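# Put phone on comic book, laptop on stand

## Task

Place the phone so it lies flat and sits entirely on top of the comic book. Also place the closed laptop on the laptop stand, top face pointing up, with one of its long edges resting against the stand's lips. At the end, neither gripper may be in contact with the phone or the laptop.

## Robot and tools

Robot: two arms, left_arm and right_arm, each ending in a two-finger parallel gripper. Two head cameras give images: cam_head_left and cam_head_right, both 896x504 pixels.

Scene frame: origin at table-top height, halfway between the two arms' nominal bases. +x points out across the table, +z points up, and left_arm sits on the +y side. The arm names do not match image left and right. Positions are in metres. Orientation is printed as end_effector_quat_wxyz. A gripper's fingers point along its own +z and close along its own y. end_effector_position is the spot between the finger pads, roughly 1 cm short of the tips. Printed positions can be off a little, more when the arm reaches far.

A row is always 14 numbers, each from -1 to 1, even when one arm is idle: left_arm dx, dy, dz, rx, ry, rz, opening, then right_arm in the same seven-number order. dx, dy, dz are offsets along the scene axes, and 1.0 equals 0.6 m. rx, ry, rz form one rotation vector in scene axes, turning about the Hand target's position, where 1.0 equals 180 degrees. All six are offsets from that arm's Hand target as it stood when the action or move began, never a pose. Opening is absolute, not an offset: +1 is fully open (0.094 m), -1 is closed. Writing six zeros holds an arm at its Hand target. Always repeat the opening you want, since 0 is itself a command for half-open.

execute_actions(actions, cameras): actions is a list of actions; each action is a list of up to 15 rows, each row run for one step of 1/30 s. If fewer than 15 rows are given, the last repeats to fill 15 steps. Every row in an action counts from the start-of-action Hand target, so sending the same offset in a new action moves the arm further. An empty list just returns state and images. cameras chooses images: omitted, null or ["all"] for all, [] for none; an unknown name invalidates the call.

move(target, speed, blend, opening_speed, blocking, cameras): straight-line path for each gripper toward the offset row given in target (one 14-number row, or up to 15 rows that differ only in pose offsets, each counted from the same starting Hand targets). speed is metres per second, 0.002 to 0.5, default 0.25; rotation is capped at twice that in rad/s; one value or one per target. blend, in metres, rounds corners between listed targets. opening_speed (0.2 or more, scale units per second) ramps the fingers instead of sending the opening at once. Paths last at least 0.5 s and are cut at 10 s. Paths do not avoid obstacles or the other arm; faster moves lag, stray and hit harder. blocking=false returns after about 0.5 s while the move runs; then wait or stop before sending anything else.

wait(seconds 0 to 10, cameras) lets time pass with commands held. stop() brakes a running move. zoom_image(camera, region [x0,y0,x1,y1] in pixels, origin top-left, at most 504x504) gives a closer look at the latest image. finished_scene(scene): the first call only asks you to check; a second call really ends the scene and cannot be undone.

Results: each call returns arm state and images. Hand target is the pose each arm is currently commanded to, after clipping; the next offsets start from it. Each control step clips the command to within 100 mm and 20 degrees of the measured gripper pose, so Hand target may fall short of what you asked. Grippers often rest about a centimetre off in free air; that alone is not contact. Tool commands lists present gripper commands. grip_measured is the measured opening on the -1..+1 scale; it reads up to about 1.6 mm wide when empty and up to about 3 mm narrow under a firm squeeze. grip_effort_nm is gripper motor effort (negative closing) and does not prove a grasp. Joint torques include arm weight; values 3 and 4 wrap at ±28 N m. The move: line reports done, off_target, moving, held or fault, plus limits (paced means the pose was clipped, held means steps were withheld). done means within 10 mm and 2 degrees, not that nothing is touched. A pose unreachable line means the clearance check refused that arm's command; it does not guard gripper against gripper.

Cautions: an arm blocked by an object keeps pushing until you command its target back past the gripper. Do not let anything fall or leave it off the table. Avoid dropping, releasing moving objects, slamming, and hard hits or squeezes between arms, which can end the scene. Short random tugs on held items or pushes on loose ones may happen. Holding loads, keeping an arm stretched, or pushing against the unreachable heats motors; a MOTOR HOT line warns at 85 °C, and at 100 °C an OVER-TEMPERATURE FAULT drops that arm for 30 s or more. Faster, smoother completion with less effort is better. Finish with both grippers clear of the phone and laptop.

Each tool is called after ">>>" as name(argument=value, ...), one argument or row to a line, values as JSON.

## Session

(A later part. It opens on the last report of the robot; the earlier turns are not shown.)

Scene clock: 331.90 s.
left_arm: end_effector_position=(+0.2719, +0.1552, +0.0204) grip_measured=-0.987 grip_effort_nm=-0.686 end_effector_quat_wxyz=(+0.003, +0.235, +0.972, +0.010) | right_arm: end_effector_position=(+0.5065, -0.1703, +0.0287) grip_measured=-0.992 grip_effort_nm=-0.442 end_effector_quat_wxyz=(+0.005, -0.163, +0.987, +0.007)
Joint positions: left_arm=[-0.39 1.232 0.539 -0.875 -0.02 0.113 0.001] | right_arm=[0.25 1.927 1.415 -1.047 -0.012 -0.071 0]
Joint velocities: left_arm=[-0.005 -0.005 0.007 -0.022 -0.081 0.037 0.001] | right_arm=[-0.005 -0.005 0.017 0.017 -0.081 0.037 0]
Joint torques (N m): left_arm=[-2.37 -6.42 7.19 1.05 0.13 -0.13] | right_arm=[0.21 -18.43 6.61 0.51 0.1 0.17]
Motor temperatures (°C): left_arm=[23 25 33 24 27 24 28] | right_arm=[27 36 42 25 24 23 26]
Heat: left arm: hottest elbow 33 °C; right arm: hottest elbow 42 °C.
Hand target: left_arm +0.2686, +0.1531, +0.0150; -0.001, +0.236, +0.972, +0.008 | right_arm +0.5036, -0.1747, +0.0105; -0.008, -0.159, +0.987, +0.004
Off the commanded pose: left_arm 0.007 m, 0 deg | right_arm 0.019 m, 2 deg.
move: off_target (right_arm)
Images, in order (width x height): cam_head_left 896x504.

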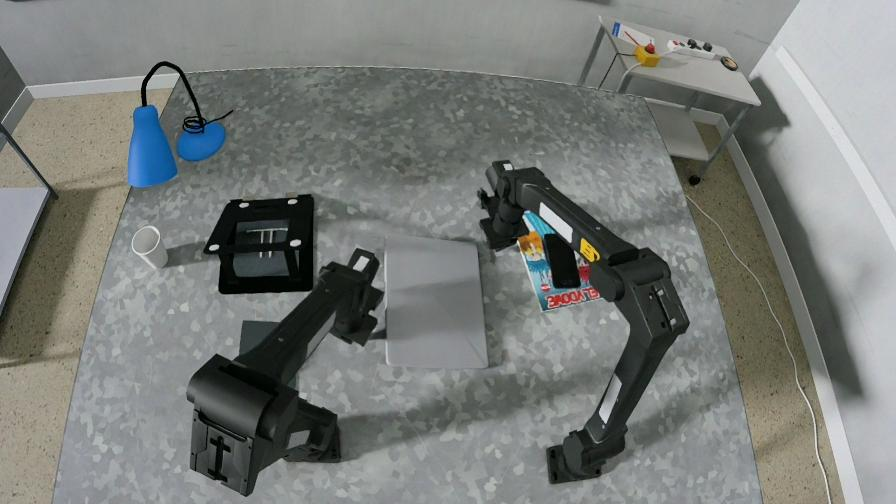

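>>> move(
  target=[0,-0.14,0.005,0,0,0,-1,0,0.17,0.0,0,0,0,-1],
  speed=0.08,
  cameras=["cam_head_left"],
)

Scene clock: 336.83 s.
left_arm: end_effector_position=(+0.2478, +0.0909, +0.0096) grip_measured=-0.987 grip_effort_nm=-0.681 end_effector_quat_wxyz=(-0.019, +0.232, +0.972, +0.017) | right_arm: end_effector_position=(+0.4960, -0.0905, +0.0150) grip_measured=-0.992 grip_effort_nm=-0.437 end_effector_quat_wxyz=(-0.006, -0.152, +0.988, +0.000)
Joint positions: left_arm=[-0.652 1.323 0.577 -0.874 -0.017 -0.156 0.001] | right_arm=[0.394 1.993 1.481 -1.07 -0.002 0.094 0]
Joint velocities: left_arm=[-0.015 0.005 0.007 -0.002 -0.007 -0.007 -0.001] | right_arm=[-0.024 0.005 0.017 -0.007 0.037 0.037 0]
Joint torques (N m): left_arm=[-2.9 -6.12 12.89 0.8 0.11 -0.06] | right_arm=[1.96 -18.84 10.74 -0.29 -0.29 0.19]
Motor temperatures (°C): left_arm=[23 25 33 24 27 24 28] | right_arm=[27 37 41 25 24 23 26]
Heat: left arm: hottest elbow 33 °C; right arm: hottest elbow 41 °C.
Hand target: left_arm +0.2678, +0.0690, +0.0184; +0.000, +0.236, +0.972, +0.007 | right_arm +0.5043, -0.0727, +0.0088; -0.009, -0.159, +0.987, +0.004
Off the commanded pose: left_arm 0.031 m, 2 deg | right_arm 0.020 m, 1 deg.
move: off_target (left_arm, right_arm)
Images, in order (width x height): cam_head_left 896x504.

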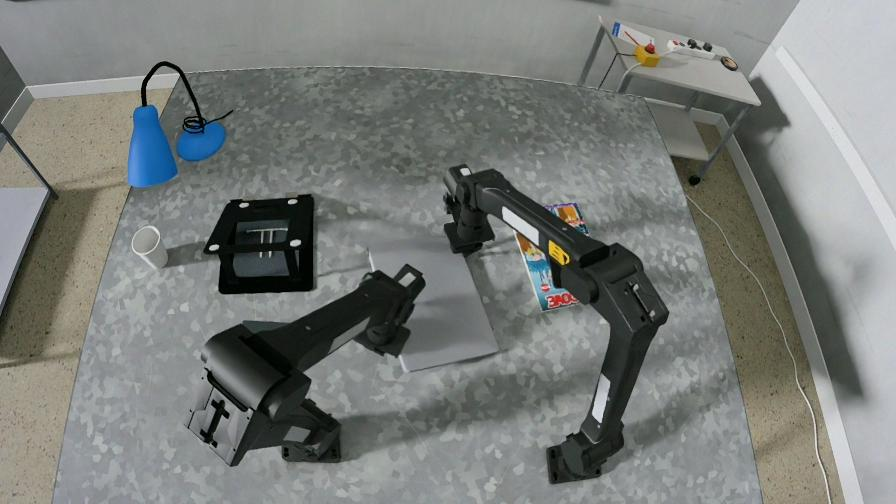

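>>> move(
  target=[0,-0.14,0.02,0,0,0,-1,0.02,0.16,0.01,0,0,0,-1],
  speed=0.08,
  cameras=["cam_head_left"],
)

Scene clock: 340.50 s.
left_arm: end_effector_position=(+0.2430, +0.0132, +0.0160) grip_measured=-0.987 grip_effort_nm=-0.681 end_effector_quat_wxyz=(-0.027, +0.241, +0.970, +0.022) | right_arm: end_effector_position=(+0.5221, +0.0051, +0.0272) grip_measured=-0.992 grip_effort_nm=-0.437 end_effector_quat_wxyz=(+0.008, -0.151, +0.989, +0.004)
Joint positions: left_arm=[-0.859 1.447 0.721 -0.914 -0.006 -0.344 0.001] | right_arm=[0.517 2.12 1.73 -1.163 -0.001 0.22 0]
Joint velocities: left_arm=[0.005 -0.005 -0.007 -0.007 -0.022 -0.051 -0.001] | right_arm=[-0.005 -0.005 -0.007 0.002 0.007 0.022 -0.001]
Joint torques (N m): left_arm=[-2.32 -9.41 14.48 0.44 -0.19 -0.09] | right_arm=[2.26 -21.13 10.59 -0.79 -0.39 0.18]
Motor temperatures (°C): left_arm=[23 25 33 24 27 24 28] | right_arm=[27 37 40 25 24 23 26]
Heat: left arm: hottest elbow 33 °C; right arm: hottest elbow 40 °C.
Hand target: left_arm +0.2674, -0.0152, +0.0307; +0.001, +0.236, +0.972, +0.007 | right_arm +0.5171, +0.0234, +0.0130; -0.010, -0.159, +0.987, +0.004
Off the commanded pose: left_arm 0.040 m, 4 deg | right_arm 0.023 m, 2 deg.
move: off_target (left_arm, right_arm)
Images, in order (width x height): cam_head_left 896x504.

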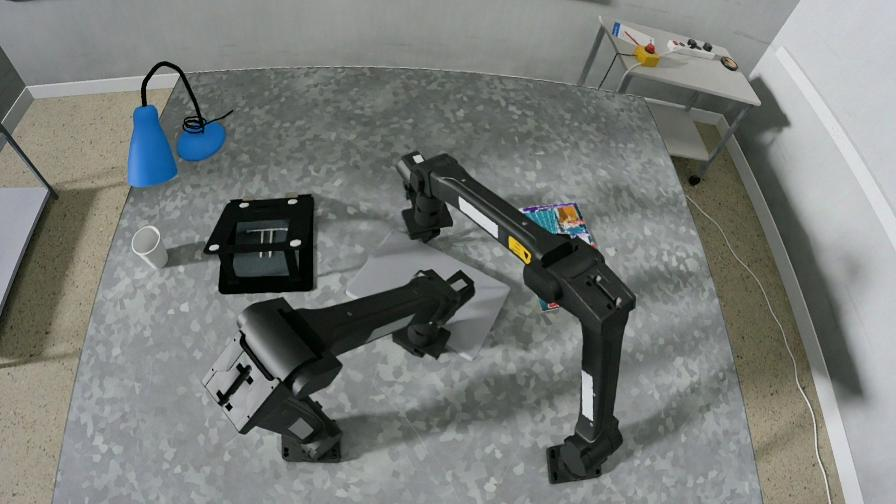

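>>> move(
  target=[0.04,-0.03,0.0,0,0,0,-1,0.0,0.2,0.01,0,0,0,-1],
  speed=0.08,
  cameras=["cam_head_left"],
)

Scene clock: 345.70 s.
left_arm: end_effector_position=(+0.2594, -0.0069, +0.0202) grip_measured=-0.987 grip_effort_nm=-0.681 end_effector_quat_wxyz=(-0.023, +0.240, +0.970, +0.015) | right_arm: end_effector_position=(+0.5207, +0.0772, +0.0291) grip_measured=-0.992 grip_effort_nm=-0.442 end_effector_quat_wxyz=(+0.004, -0.154, +0.988, +0.003)
Joint positions: left_arm=[-0.86 1.493 0.787 -0.92 0.001 -0.347 0.001] | right_arm=[0.611 2.225 1.919 -1.255 -0.002 0.307 0]
Joint velocities: left_arm=[-0.024 -0.005 -0.017 0.012 0.037 -0.066 0] | right_arm=[0.015 -0.015 0.007 -0.002 0.022 0.051 0]
Joint torques (N m): left_arm=[-0.67 -9.47 13.91 0.59 -0.51 -0.01] | right_arm=[0.26 -26.93 7.36 0.06 -0.01 0.13]
Motor temperatures (°C): left_arm=[23 25 34 24 27 24 28] | right_arm=[27 37 40 25 24 23 26]
Heat: left arm: hottest elbow 34 °C; right arm: hottest elbow 40 °C.
Hand target: left_arm +0.2846, -0.0284, +0.0309; +0.001, +0.236, +0.972, +0.006 | right_arm +0.5208, +0.0728, +0.0289; +0.002, -0.153, +0.988, +0.003
Off the commanded pose: left_arm 0.043 m, 3 deg | right_arm 0.067 m, 2 deg.
move: held (right_arm; a check stopped the path), off_target (left_arm; braked when a check withheld steps of right_arm); limits=held
pose unreachable (right arm): on one or more control steps of this call, first in action 0 (counted from 0), this arm could not follow its commanded pose, so it was not sent that pose on those steps. It may still have moved: this result reports where it is.
cause: moving toward the commanded pose would bring a part of the arm too close to another arm (this arm's forearm (the part past joint 3) and the left arm's forearm (the part past joint 3), along the way the arms are being sent, or toward where that arm still pushes).
Images, in order (width x height): cam_head_left 896x504.

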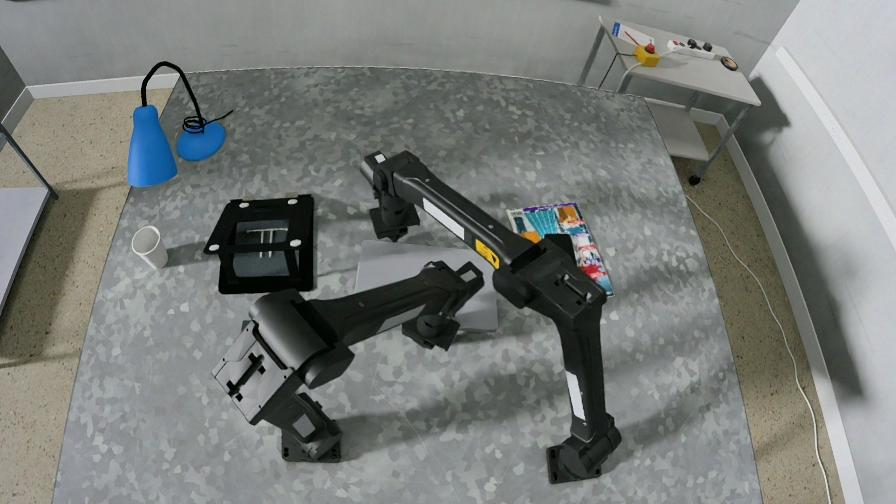

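>>> move(
  target=[
    [-0.12,0.03,0.02,0,0,0,-1,0.03,0,0.0,0,0,0,-1],
    [-0.15,0.1,0.2,0,0,0,-1,0.03,0,0.2,0,0,0,-1],
    [-0.15,0.3,0.25,0,0,0,-1,0.03,-0.5,0.25,0,0,0,-1],
  ],
  speed=0.2,
)

Scene clock: 352.07 s.
left_arm: end_effector_position=(+0.1964, +0.1512, +0.1727) grip_measured=-0.987 grip_effort_nm=-0.676 end_effector_quat_wxyz=(-0.008, +0.239, +0.971, +0.011) | right_arm: end_effector_position=(+0.5394, -0.2258, +0.1761) grip_measured=-0.992 grip_effort_nm=-0.442 end_effector_quat_wxyz=(-0.005, -0.149, +0.989, +0.002)
Joint positions: left_arm=[-0.55 0.818 0.727 -1.501 -0.016 -0.04 0.001] | right_arm=[0.144 1.869 1.737 -1.448 -0.005 -0.149 0]
Joint velocities: left_arm=[-0.015 -0.015 -0.017 0.002 -0.037 -0.022 0] | right_arm=[-0.005 0.015 -0.017 -0.002 0.051 -0.007 0]
Joint torques (N m): left_arm=[-0.32 -3.72 12.08 -0.13 0.04 0.11] | right_arm=[0.56 -23.65 7.25 0.5 -0.07 0.11]
Motor temperatures (°C): left_arm=[23 25 35 24 27 24 28] | right_arm=[27 38 40 25 24 23 26]
Heat: left arm: hottest elbow 35 °C; right arm: hottest elbow 40 °C.
Hand target: left_arm +0.1993, +0.1526, +0.1811; +0.000, +0.236, +0.972, +0.008 | right_arm +0.5370, -0.2256, +0.1834; +0.005, -0.153, +0.988, +0.004
Off the commanded pose: left_arm 0.008 m, 1 deg | right_arm 0.003 m, 1 deg.
move: done

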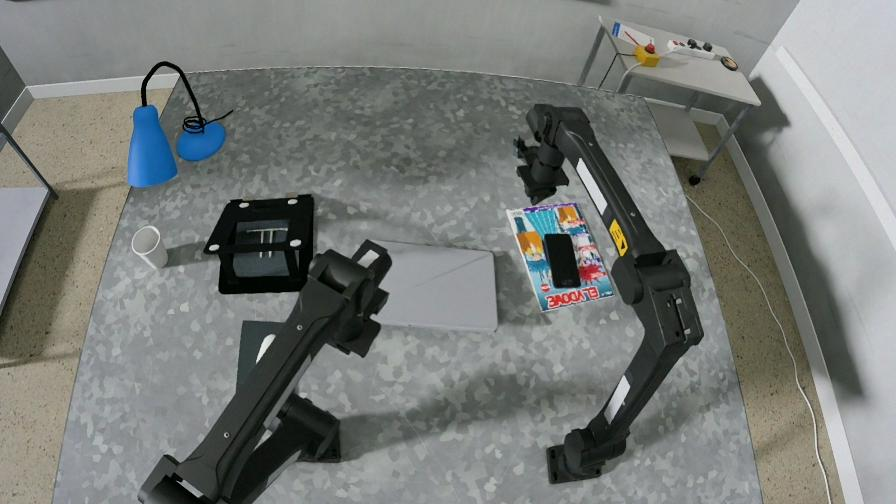

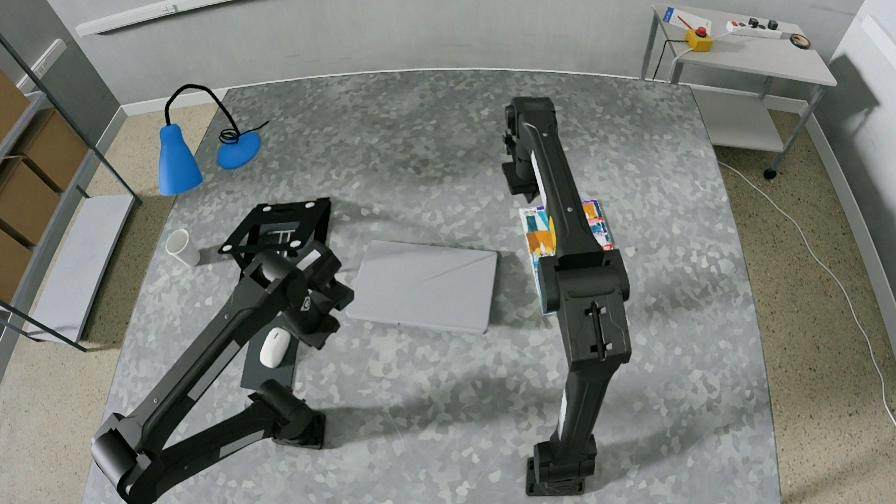

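>>> zoom_image(
  camera="cam_head_left",
  region=[400, 230, 510, 345],
)

>>> zoom_image(
  camera="cam_head_right",
  region=[340, 230, 510, 345],
)

Scaled by 4.383.

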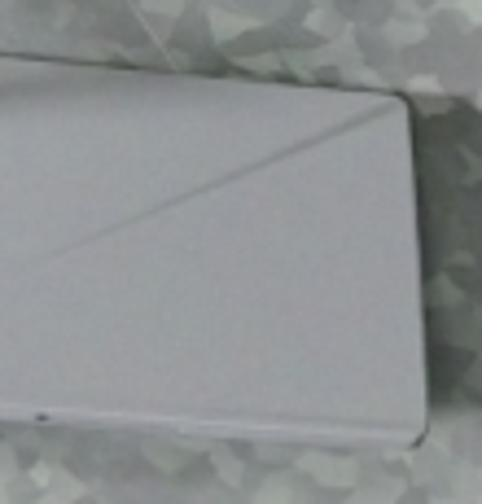

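Scaled by 2.965.

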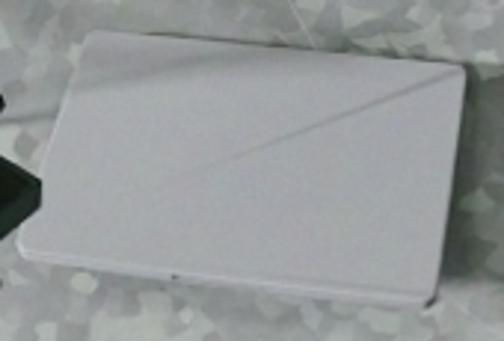

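>>> move(
  target=[
    [0,0,0,0,0,0,-1,0.03,0.37,0,0,0,0,-1],
    [0,0,0,0,0,0,-1,0.03,0.37,-0.24,0,0,0,-1],
  ],
  speed=0.2,
  cameras=["cam_head_left"],
)

Scene clock: 373.70 s.
left_arm: end_effector_position=(+0.1963, +0.1512, +0.1727) grip_measured=-0.987 grip_effort_nm=-0.676 end_effector_quat_wxyz=(-0.008, +0.239, +0.971, +0.011) | right_arm: end_effector_position=(+0.5529, -0.0033, +0.0506) grip_measured=-0.992 grip_effort_nm=-0.442 end_effector_quat_wxyz=(+0.009, -0.159, +0.987, +0.007)
Joint positions: left_arm=[-0.55 0.818 0.727 -1.501 -0.016 -0.039 0.001] | right_arm=[0.481 2.157 1.859 -1.252 -0.007 0.168 0]
Joint velocities: left_arm=[-0.005 -0.005 -0.002 -0.002 -0.051 -0.022 -0.001] | right_arm=[-0.015 -0.015 0.002 -0.007 0.037 -0.007 0]
Joint torques (N m): left_arm=[-0.38 -3.96 12.18 -0.25 0.07 0.13] | right_arm=[0.21 -23.82 8.01 0.46 0.11 0.22]
Motor temperatures (°C): left_arm=[23 25 35 24 27 24 28] | right_arm=[27 37 37 25 24 23 26]
Heat: left arm: hottest elbow 35 °C; right arm: hottest shoulder 37 °C.
Hand target: left_arm +0.1993, +0.1526, +0.1811; +0.000, +0.236, +0.972, +0.008 | right_arm +0.5553, -0.0057, +0.0358; +0.003, -0.153, +0.988, +0.004
Off the commanded pose: left_arm 0.009 m, 1 deg | right_arm 0.011 m, 1 deg.
move: off_target (right_arm)
Images, in order (width x height): cam_head_left 896x504.

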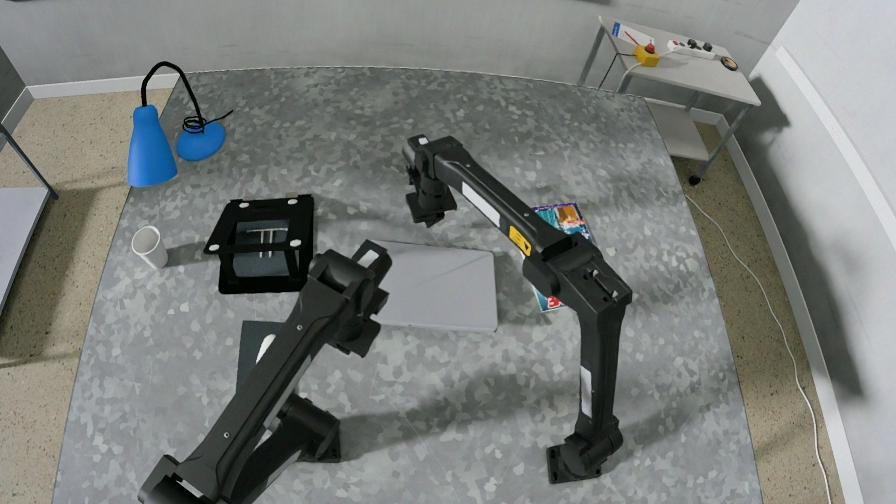

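>>> move(
  target=[
    [0,0,0,0,0,0,-1,0,0,-0.035,0,0,0,-1],
    [0,0,0,0,0,0,-1,-0.2,0,-0.03,0,0,0,-1],
  ],
  speed=0.1,
  cameras=["cam_head_left"],
)

Scene clock: 377.93 s.
left_arm: end_effector_position=(+0.1963, +0.1512, +0.1727) grip_measured=-0.987 grip_effort_nm=-0.681 end_effector_quat_wxyz=(-0.008, +0.239, +0.971, +0.011) | right_arm: end_effector_position=(+0.4521, -0.0088, +0.0185) grip_measured=-0.992 grip_effort_nm=-0.442 end_effector_quat_wxyz=(+0.012, -0.146, +0.989, +0.004)
Joint positions: left_arm=[-0.55 0.818 0.727 -1.501 -0.016 -0.039 0.001] | right_arm=[0.558 1.966 1.447 -1.026 0.001 0.27 0]
Joint velocities: left_arm=[-0.005 -0.005 0.012 -0.002 0.081 -0.081 -0.001] | right_arm=[-0.005 -0.024 -0.012 0.002 0.022 -0.022 0.001]
Joint torques (N m): left_arm=[-0.79 -4.19 11.84 0.05 0.01 0.1] | right_arm=[2.02 -23.24 5.19 -0.02 -0.14 0.22]
Motor temperatures (°C): left_arm=[23 25 35 24 27 24 28] | right_arm=[27 37 37 25 24 23 26]
Heat: left arm: hottest elbow 35 °C; right arm: hottest shoulder 37 °C.
Hand target: left_arm +0.1993, +0.1526, +0.1811; +0.000, +0.236, +0.972, +0.008 | right_arm +0.4350, -0.0044, +0.0180; +0.002, -0.153, +0.988, +0.003
Off the commanded pose: left_arm 0.009 m, 1 deg | right_arm 0.017 m, 1 deg.
move: off_target (right_arm)
Images, in order (width x height): cam_head_left 896x504.

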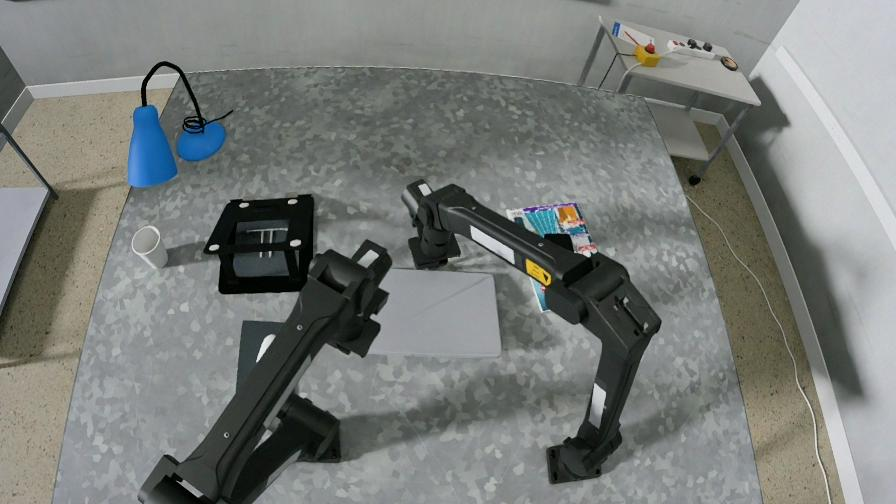

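>>> move(
  target=[
    [0.09,0.098,-0.0,-0.165,0.04,0.07,0.1,0,0,0.18,0,0,0,0.1],
    [0.18,0.21,-0.085,-0.331,0.0793,0.137,0.1,-0.21,-0.443,0.187,0.330,0.051,-0.0886,0.1],
  ],
  speed=0.2,
)

Scene clock: 394.40 s.
left_arm: end_effector_position=(+0.2907, +0.2640, +0.1197) grip_measured=+0.098 grip_effort_nm=0.125 end_effector_quat_wxyz=(-0.026, +0.001, +0.865, -0.501) | right_arm: end_effector_position=(+0.3090, -0.2670, +0.1423) grip_measured=+0.099 grip_effort_nm=0.061 end_effector_quat_wxyz=(+0.025, -0.008, +0.868, +0.497)
Joint positions: left_arm=[0.543 1.553 0.827 -1.64 0.782 0.916 0.052] | right_arm=[-0.307 1.498 0.896 -1.382 -0.986 -0.544 0.052]
Joint velocities: left_arm=[-0.015 0.005 -0.007 -0.002 -0.139 -0.007 0] | right_arm=[0.005 -0.015 -0.017 -0.012 0.051 -0.022 0]
Joint torques (N m): left_arm=[-1.67 -9.82 10.95 -1.57 0.44 0.16] | right_arm=[-0.09 -10.34 6.22 -0.83 -0.46 -0.02]
Motor temperatures (°C): left_arm=[23 25 35 24 27 24 28] | right_arm=[27 39 36 25 24 23 26]
Heat: left arm: hottest elbow 35 °C; right arm: hottest shoulder 39 °C.
Hand target: left_arm +0.3047, +0.2764, +0.1273; -0.012, +0.002, +0.867, -0.498 | right_arm +0.3079, -0.2699, +0.1360; +0.015, +0.001, +0.865, +0.501
Off the commanded pose: left_arm 0.024 m, 3 deg | right_arm 0.013 m, 3 deg.
move: off_target (left_arm, right_arm)

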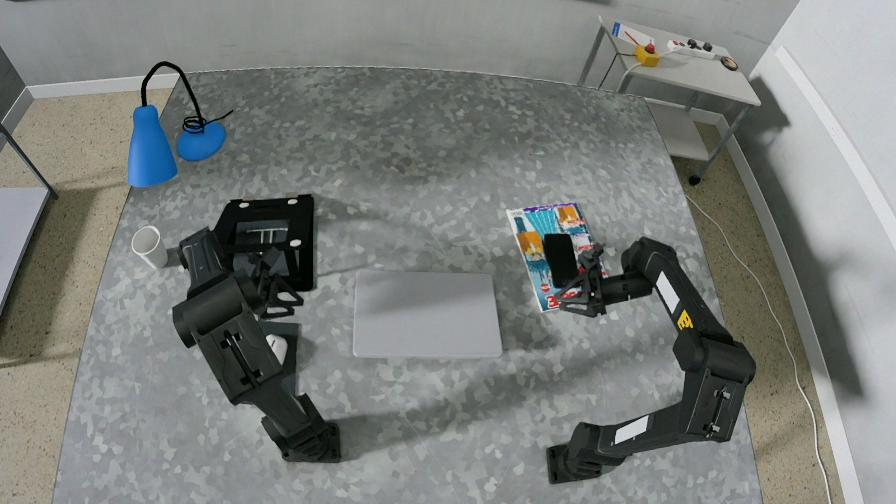

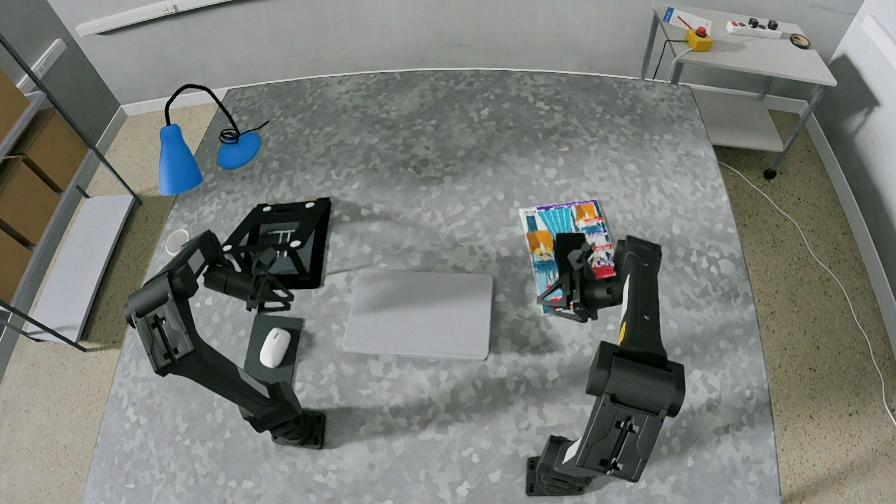

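>>> move(
  target=[
    [0.0,-0.02,0.0,0.1,-0.025,-0.045,-1,0,0,0,0,0,0,0.1],
    [0.042,-0.11,-0.045,0.331,-0.0793,-0.137,-1,-0.02,0,-0.06,0,0,0,0.1],
  ],
  speed=0.2,
  cameras=["cam_head_left"],
)

Scene clock: 410.17 s.
left_arm: end_effector_position=(+0.3335, +0.2149, +0.1021) grip_measured=-0.987 grip_effort_nm=-0.686 end_effector_quat_wxyz=(-0.010, +0.222, +0.975, +0.010) | right_arm: end_effector_position=(+0.2982, -0.2669, +0.1107) grip_measured=+0.099 grip_effort_nm=0.066 end_effector_quat_wxyz=(+0.022, -0.007, +0.867, +0.499)
Joint positions: left_arm=[-0.132 1.234 0.794 -1.148 -0.023 0.345 0.001] | right_arm=[-0.317 1.54 0.836 -1.306 -0.983 -0.565 0.052]
Joint velocities: left_arm=[-0.005 -0.015 -0.007 -0.017 0.007 0.007 -0.001] | right_arm=[-0.015 -0.015 0.012 -0.002 0.051 -0.022 0]
Joint torques (N m): left_arm=[-2.73 -9.7 8.5 0.85 -0.14 -0.11] | right_arm=[-0.38 -10.34 4.82 -0.2 -0.37 0.02]
Motor temperatures (°C): left_arm=[23 26 36 24 27 24 28] | right_arm=[27 38 36 25 24 23 25]
Heat: left arm: hottest elbow 36 °C; right arm: hottest shoulder 38 °C.
Hand target: left_arm +0.3325, +0.2115, +0.1024; -0.002, +0.224, +0.974, +0.013 | right_arm +0.2950, -0.2702, +0.1002; +0.015, +0.001, +0.865, +0.501
Off the commanded pose: left_arm 0.006 m, 1 deg | right_arm 0.011 m, 1 deg.
move: off_target (right_arm)
Images, in order (width x height): cam_head_left 896x504.

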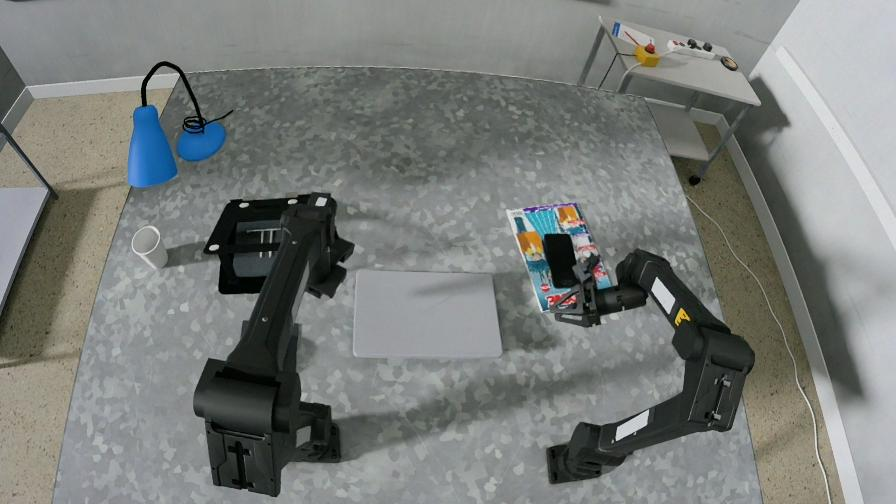

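>>> move(
  target=[
    [-0.01,0.02,-0.13,0,0,0,-1,0,0,-0.0,0,0,0,0.1],
    [-0.01,-0.01,-0.14,0,0,0,-1,0,0,-0.09,0,0,0,0.1],
  ],
  speed=0.12,
  cameras=["cam_head_left"],
)

Scene clock: 414.43 s.
left_arm: end_effector_position=(+0.3285, +0.2083, +0.0251) grip_measured=-0.987 grip_effort_nm=-0.686 end_effector_quat_wxyz=(+0.002, +0.222, +0.975, +0.012) | right_arm: end_effector_position=(+0.2970, -0.2677, +0.0549) grip_measured=+0.099 grip_effort_nm=0.066 end_effector_quat_wxyz=(+0.020, -0.006, +0.866, +0.499)
Joint positions: left_arm=[-0.156 1.342 0.65 -0.871 -0.024 0.321 0.001] | right_arm=[-0.32 1.665 0.789 -1.142 -0.981 -0.57 0.052]
Joint velocities: left_arm=[0.005 -0.005 -0.017 -0.002 -0.051 0.066 0] | right_arm=[-0.005 -0.015 0.007 0.002 0.037 -0.066 -0.001]
Joint torques (N m): left_arm=[-2.55 -8.23 6.99 0.75 -0.14 -0.07] | right_arm=[-0.38 -11.28 4.08 -0.17 -0.41 0.04]
Motor temperatures (°C): left_arm=[23 26 35 24 27 24 28] | right_arm=[27 37 35 25 24 23 25]
Heat: left arm: hottest elbow 35 °C; right arm: hottest shoulder 37 °C.
Hand target: left_arm +0.3252, +0.2050, +0.0188; -0.002, +0.225, +0.974, +0.013 | right_arm +0.2938, -0.2706, +0.0463; +0.015, +0.001, +0.865, +0.501
Off the commanded pose: left_arm 0.008 m, 1 deg | right_arm 0.009 m, 1 deg.
move: done
Images, in order (width x height): cam_head_left 896x504.

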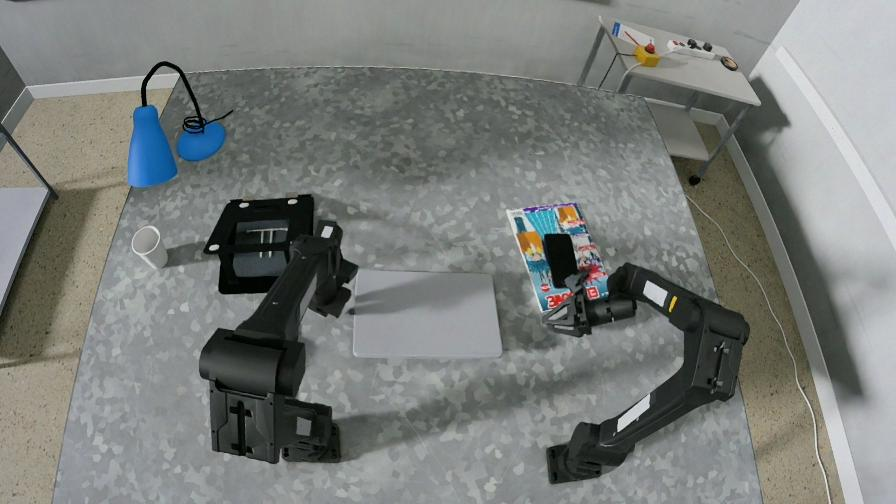

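>>> zoom_image(
  camera="cam_head_left",
  region=[480, 230, 660, 350],
)

>>> zoom_image(
  camera="cam_head_right",
  region=[480, 220, 660, 350],
)

Scaled by 2.800.

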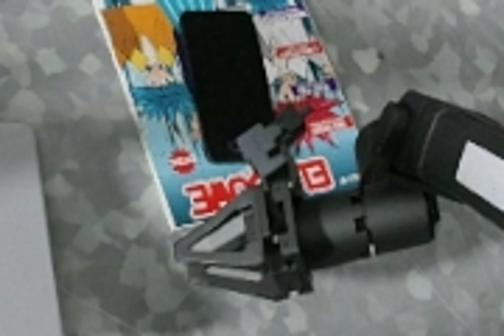

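This scene's latest camera images include none from cam_head_right. They are from: cam_head_left. cam_head_right's image comes with the result of a call that names it in "cameras".

>>> move(
  target=[0,0,0,0,0,0,-1,0,0.02,-0.04,0,0,0,0.1],
  speed=0.08,
)

Scene clock: 421.10 s.
left_arm: end_effector_position=(+0.3286, +0.2083, +0.0251) grip_measured=-0.987 grip_effort_nm=-0.691 end_effector_quat_wxyz=(+0.003, +0.222, +0.975, +0.012) | right_arm: end_effector_position=(+0.2985, -0.2648, +0.0312) grip_measured=+0.099 grip_effort_nm=0.061 end_effector_quat_wxyz=(+0.029, -0.002, +0.867, +0.498)
Joint positions: left_arm=[-0.156 1.342 0.65 -0.871 -0.024 0.32 0.001] | right_arm=[-0.312 1.709 0.76 -1.025 -0.992 -0.532 0.052]
Joint velocities: left_arm=[-0.005 0.005 0.002 0.002 0.037 -0.022 0] | right_arm=[-0.005 0.005 -0.002 -0.007 0.051 -0.022 0.001]
Joint torques (N m): left_arm=[-3.08 -8.23 7.31 0.8 -0.09 -0.06] | right_arm=[1.49 -11.22 3.48 -0.09 -0.51 0.12]
Motor temperatures (°C): left_arm=[23 26 35 24 27 24 28] | right_arm=[27 37 35 25 24 23 25]
Heat: left arm: hottest elbow 35 °C; right arm: hottest shoulder 37 °C.
Hand target: left_arm +0.3252, +0.2050, +0.0188; -0.002, +0.225, +0.974, +0.013 | right_arm +0.2929, -0.2587, +0.0223; +0.015, +0.001, +0.865, +0.501
Off the commanded pose: left_arm 0.008 m, 1 deg | right_arm 0.012 m, 2 deg.
move: off_target (right_arm)

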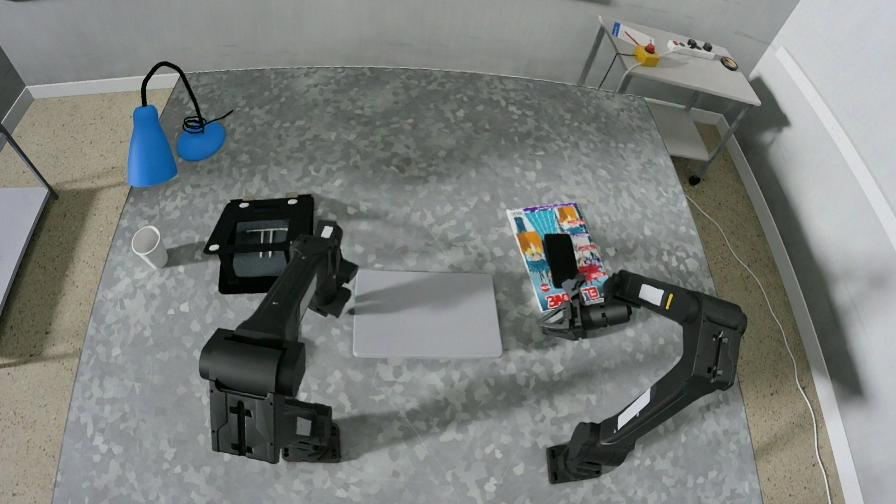

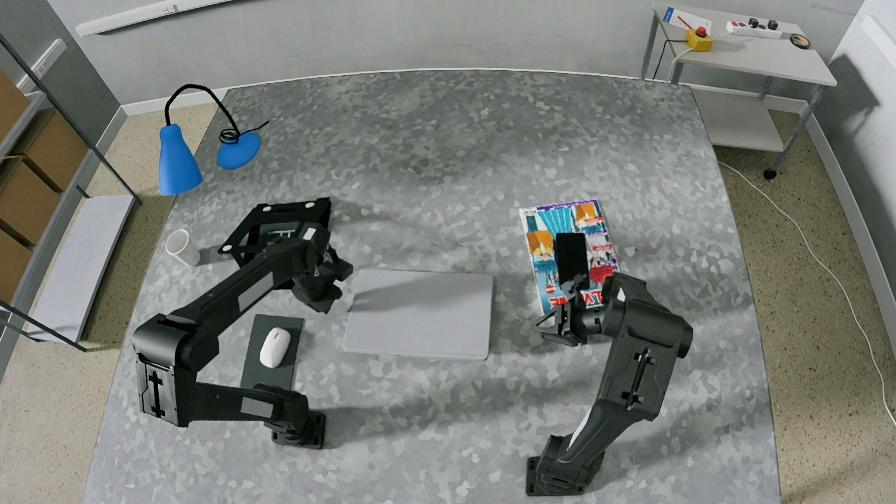

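>>> move(
  target=[0,0,0,0,0,0,-1,0,0.1,-0.012,0,0,0,0.1],
  speed=0.1,
)

>>> zoom_image(
  camera="cam_head_right",
  region=[460, 270, 620, 370],
)

>>> zoom_image(
  camera="cam_head_left",
  region=[460, 270, 620, 370],
)

Scene clock: 426.20 s.
left_arm: end_effector_position=(+0.3286, +0.2083, +0.0251) grip_measured=-0.987 grip_effort_nm=-0.691 end_effector_quat_wxyz=(+0.003, +0.222, +0.975, +0.012) | right_arm: end_effector_position=(+0.3068, -0.2070, +0.0306) grip_measured=+0.099 grip_effort_nm=0.061 end_effector_quat_wxyz=(+0.033, +0.003, +0.860, +0.509)
Joint positions: left_arm=[-0.156 1.342 0.65 -0.871 -0.024 0.32 0.001] | right_arm=[-0.144 1.658 0.686 -0.726 -1.067 -0.208 0.052]
Joint velocities: left_arm=[-0.005 -0.005 -0.002 -0.002 -0.022 0.007 0] | right_arm=[-0.005 -0.015 -0.002 -0.002 -0.066 -0.066 0]
Joint torques (N m): left_arm=[-2.55 -8.47 7.24 0.73 -0.18 -0.05] | right_arm=[2.37 -11.11 2.54 0.72 0.23 0.11]
Motor temperatures (°C): left_arm=[23 25 34 24 27 24 28] | right_arm=[27 37 34 25 24 23 25]
Heat: left arm: hottest elbow 34 °C; right arm: hottest shoulder 37 °C.
Hand target: left_arm +0.3252, +0.2050, +0.0188; -0.002, +0.225, +0.974, +0.013 | right_arm +0.2922, -0.1985, +0.0151; +0.013, +0.000, +0.865, +0.502
Off the commanded pose: left_arm 0.008 m, 1 deg | right_arm 0.022 m, 2 deg.
move: off_target (right_arm)

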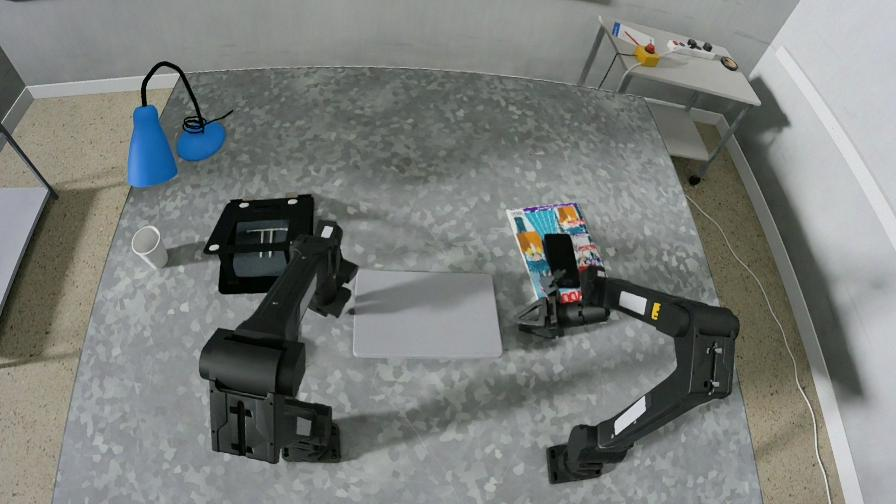

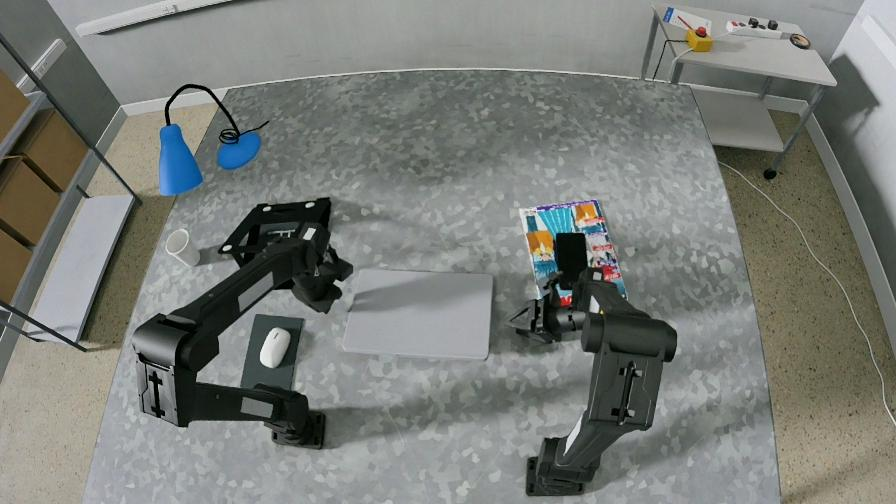

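Scaled by 3.150.

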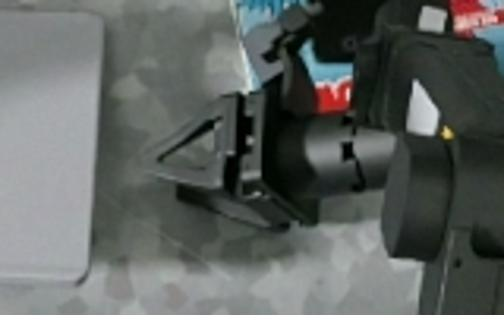

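Scaled by 3.150.

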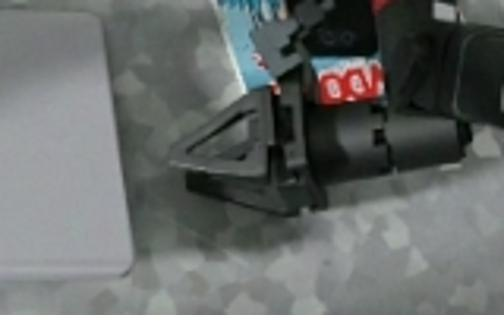

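>>> move(
  target=[0,0,0,0,0,0,-1,0.01,0.1,0,0,0,0,0.1],
  speed=0.06,
)

>>> zoom_image(
  camera="cam_head_right",
  region=[460, 270, 620, 370],
)

>>> zoom_image(
  camera="cam_head_left",
  region=[460, 270, 620, 370],
)

Scene clock: 433.00 s.
left_arm: end_effector_position=(+0.3286, +0.2083, +0.0251) grip_measured=-0.987 grip_effort_nm=-0.686 end_effector_quat_wxyz=(+0.003, +0.222, +0.975, +0.012) | right_arm: end_effector_position=(+0.3144, -0.1443, +0.0315) grip_measured=+0.099 grip_effort_nm=0.061 end_effector_quat_wxyz=(+0.032, -0.004, +0.858, +0.513)
Joint positions: left_arm=[-0.156 1.342 0.65 -0.871 -0.024 0.32 0.001] | right_arm=[0.044 1.627 0.635 -0.381 -1.069 0.157 0.052]
Joint velocities: left_arm=[-0.015 -0.005 0.007 -0.012 0.037 0.007 0] | right_arm=[0.005 -0.005 -0.012 0.012 -0.022 0.007 0.001]
Joint torques (N m): left_arm=[-2.08 -8.35 7.12 0.76 -0.1 -0.08] | right_arm=[2.14 -10.99 2.76 0.83 0.33 0.13]
Motor temperatures (°C): left_arm=[23 25 34 24 27 24 28] | right_arm=[27 36 34 25 24 23 25]
Heat: left arm: hottest elbow 34 °C; right arm: hottest shoulder 36 °C.
Hand target: left_arm +0.3252, +0.2050, +0.0188; -0.002, +0.225, +0.974, +0.013 | right_arm +0.2976, -0.1384, +0.0144; +0.011, -0.001, +0.865, +0.502
Off the commanded pose: left_arm 0.008 m, 1 deg | right_arm 0.024 m, 3 deg.
move: off_target (right_arm)

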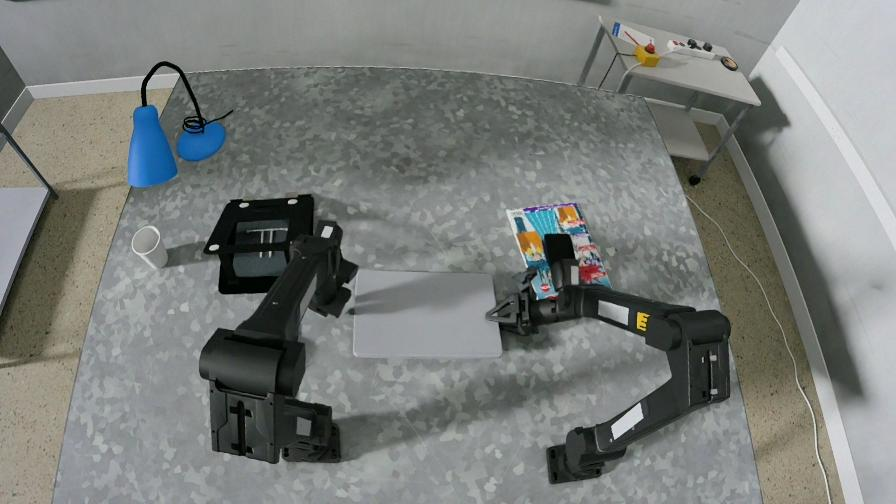

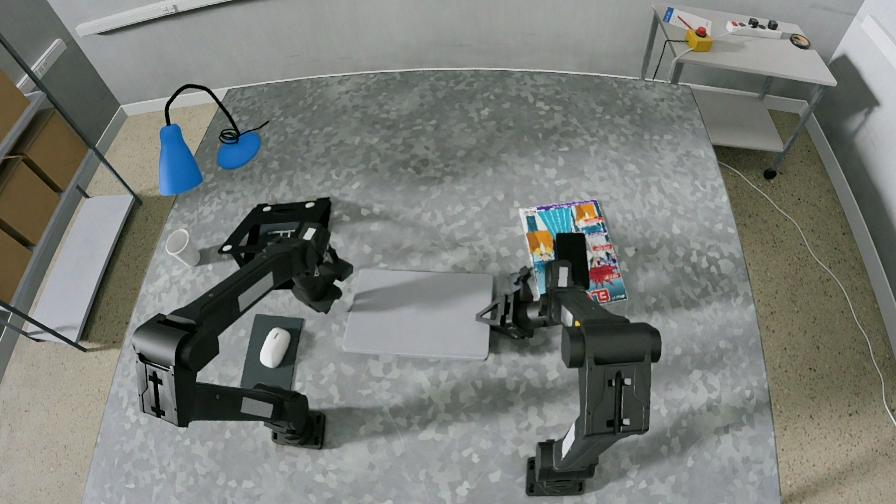

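Scaled by 3.150.

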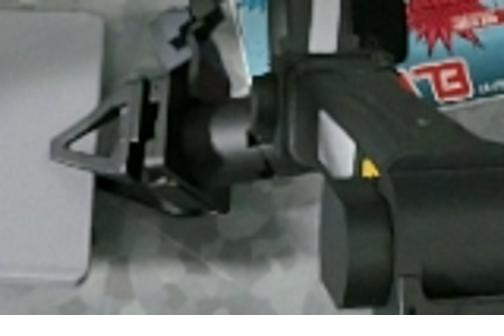

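Scaled by 3.150.

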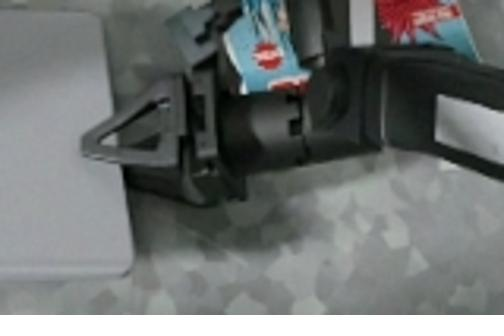

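>>> move(
  target=[0,0,0,0,0,0,-1,0.02,0.09,0,0,0,0,0.1],
  speed=0.05,
)

>>> zoom_image(
  camera="cam_head_right",
  region=[320, 220, 560, 370],
)

>>> zoom_image(
  camera="cam_head_left",
  region=[460, 260, 580, 370],
)

Scene clock: 436.77 s.
left_arm: end_effector_position=(+0.3286, +0.2083, +0.0251) grip_measured=-0.987 grip_effort_nm=-0.686 end_effector_quat_wxyz=(+0.003, +0.222, +0.975, +0.012) | right_arm: end_effector_position=(+0.3267, -0.0981, +0.0335) grip_measured=+0.099 grip_effort_nm=0.061 end_effector_quat_wxyz=(+0.037, +0.006, +0.862, +0.506)
Joint positions: left_arm=[-0.156 1.342 0.65 -0.871 -0.024 0.32 0.001] | right_arm=[0.179 1.626 0.629 -0.135 -1.005 0.442 0.052]
Joint velocities: left_arm=[-0.015 -0.015 -0.007 -0.012 0.022 -0.081 0] | right_arm=[-0.005 -0.005 -0.002 0.002 -0.007 -0.095 -0.001]
Joint torques (N m): left_arm=[-2.61 -7.41 7.16 0.68 -0.11 -0.1] | right_arm=[3.43 -9.47 3.93 1.17 -0.33 0.09]
Motor temperatures (°C): left_arm=[23 25 33 24 27 24 28] | right_arm=[27 36 33 25 24 23 25]
Heat: left arm: hottest elbow 33 °C; right arm: hottest shoulder 36 °C.
Hand target: left_arm +0.3252, +0.2050, +0.0188; -0.002, +0.225, +0.974, +0.013 | right_arm +0.3094, -0.0845, +0.0136; +0.009, -0.002, +0.865, +0.502
Off the commanded pose: left_arm 0.008 m, 1 deg | right_arm 0.029 m, 3 deg.
move: off_target (right_arm)

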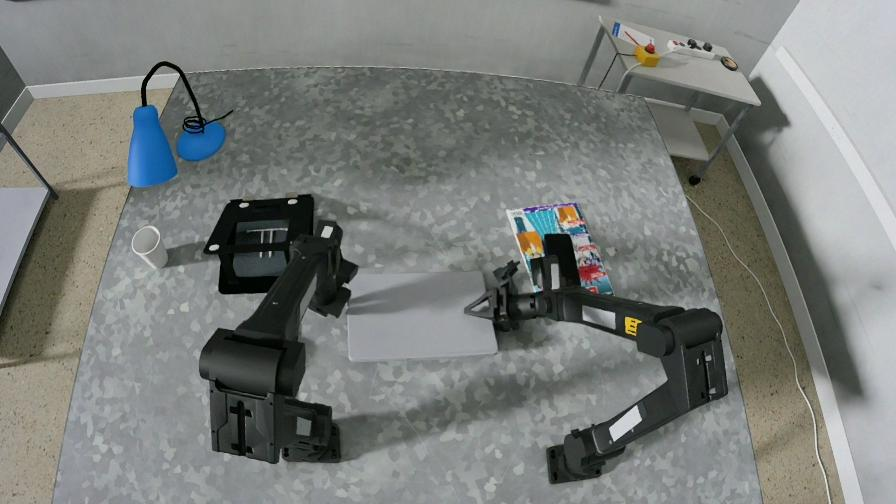

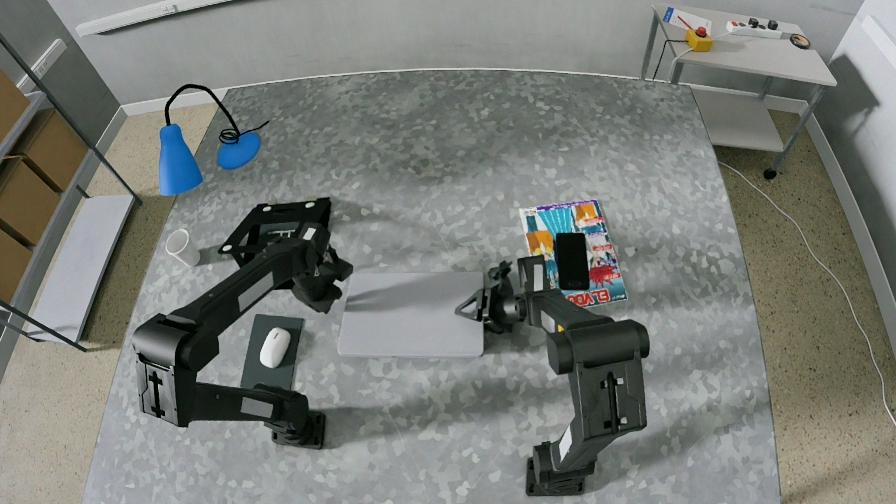

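Scaled by 2.100.

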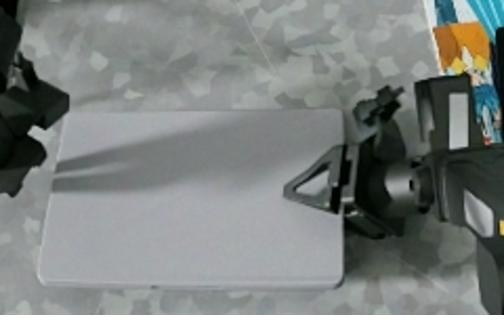

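Scaled by 4.200.

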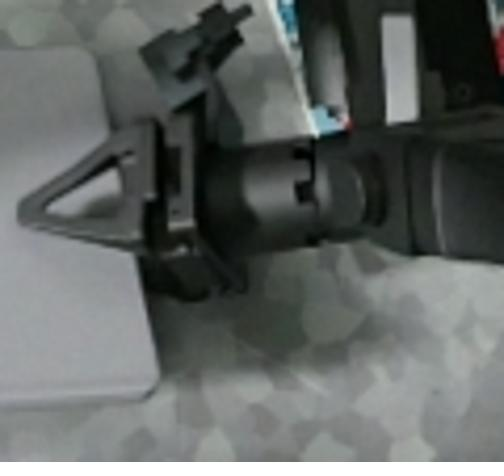

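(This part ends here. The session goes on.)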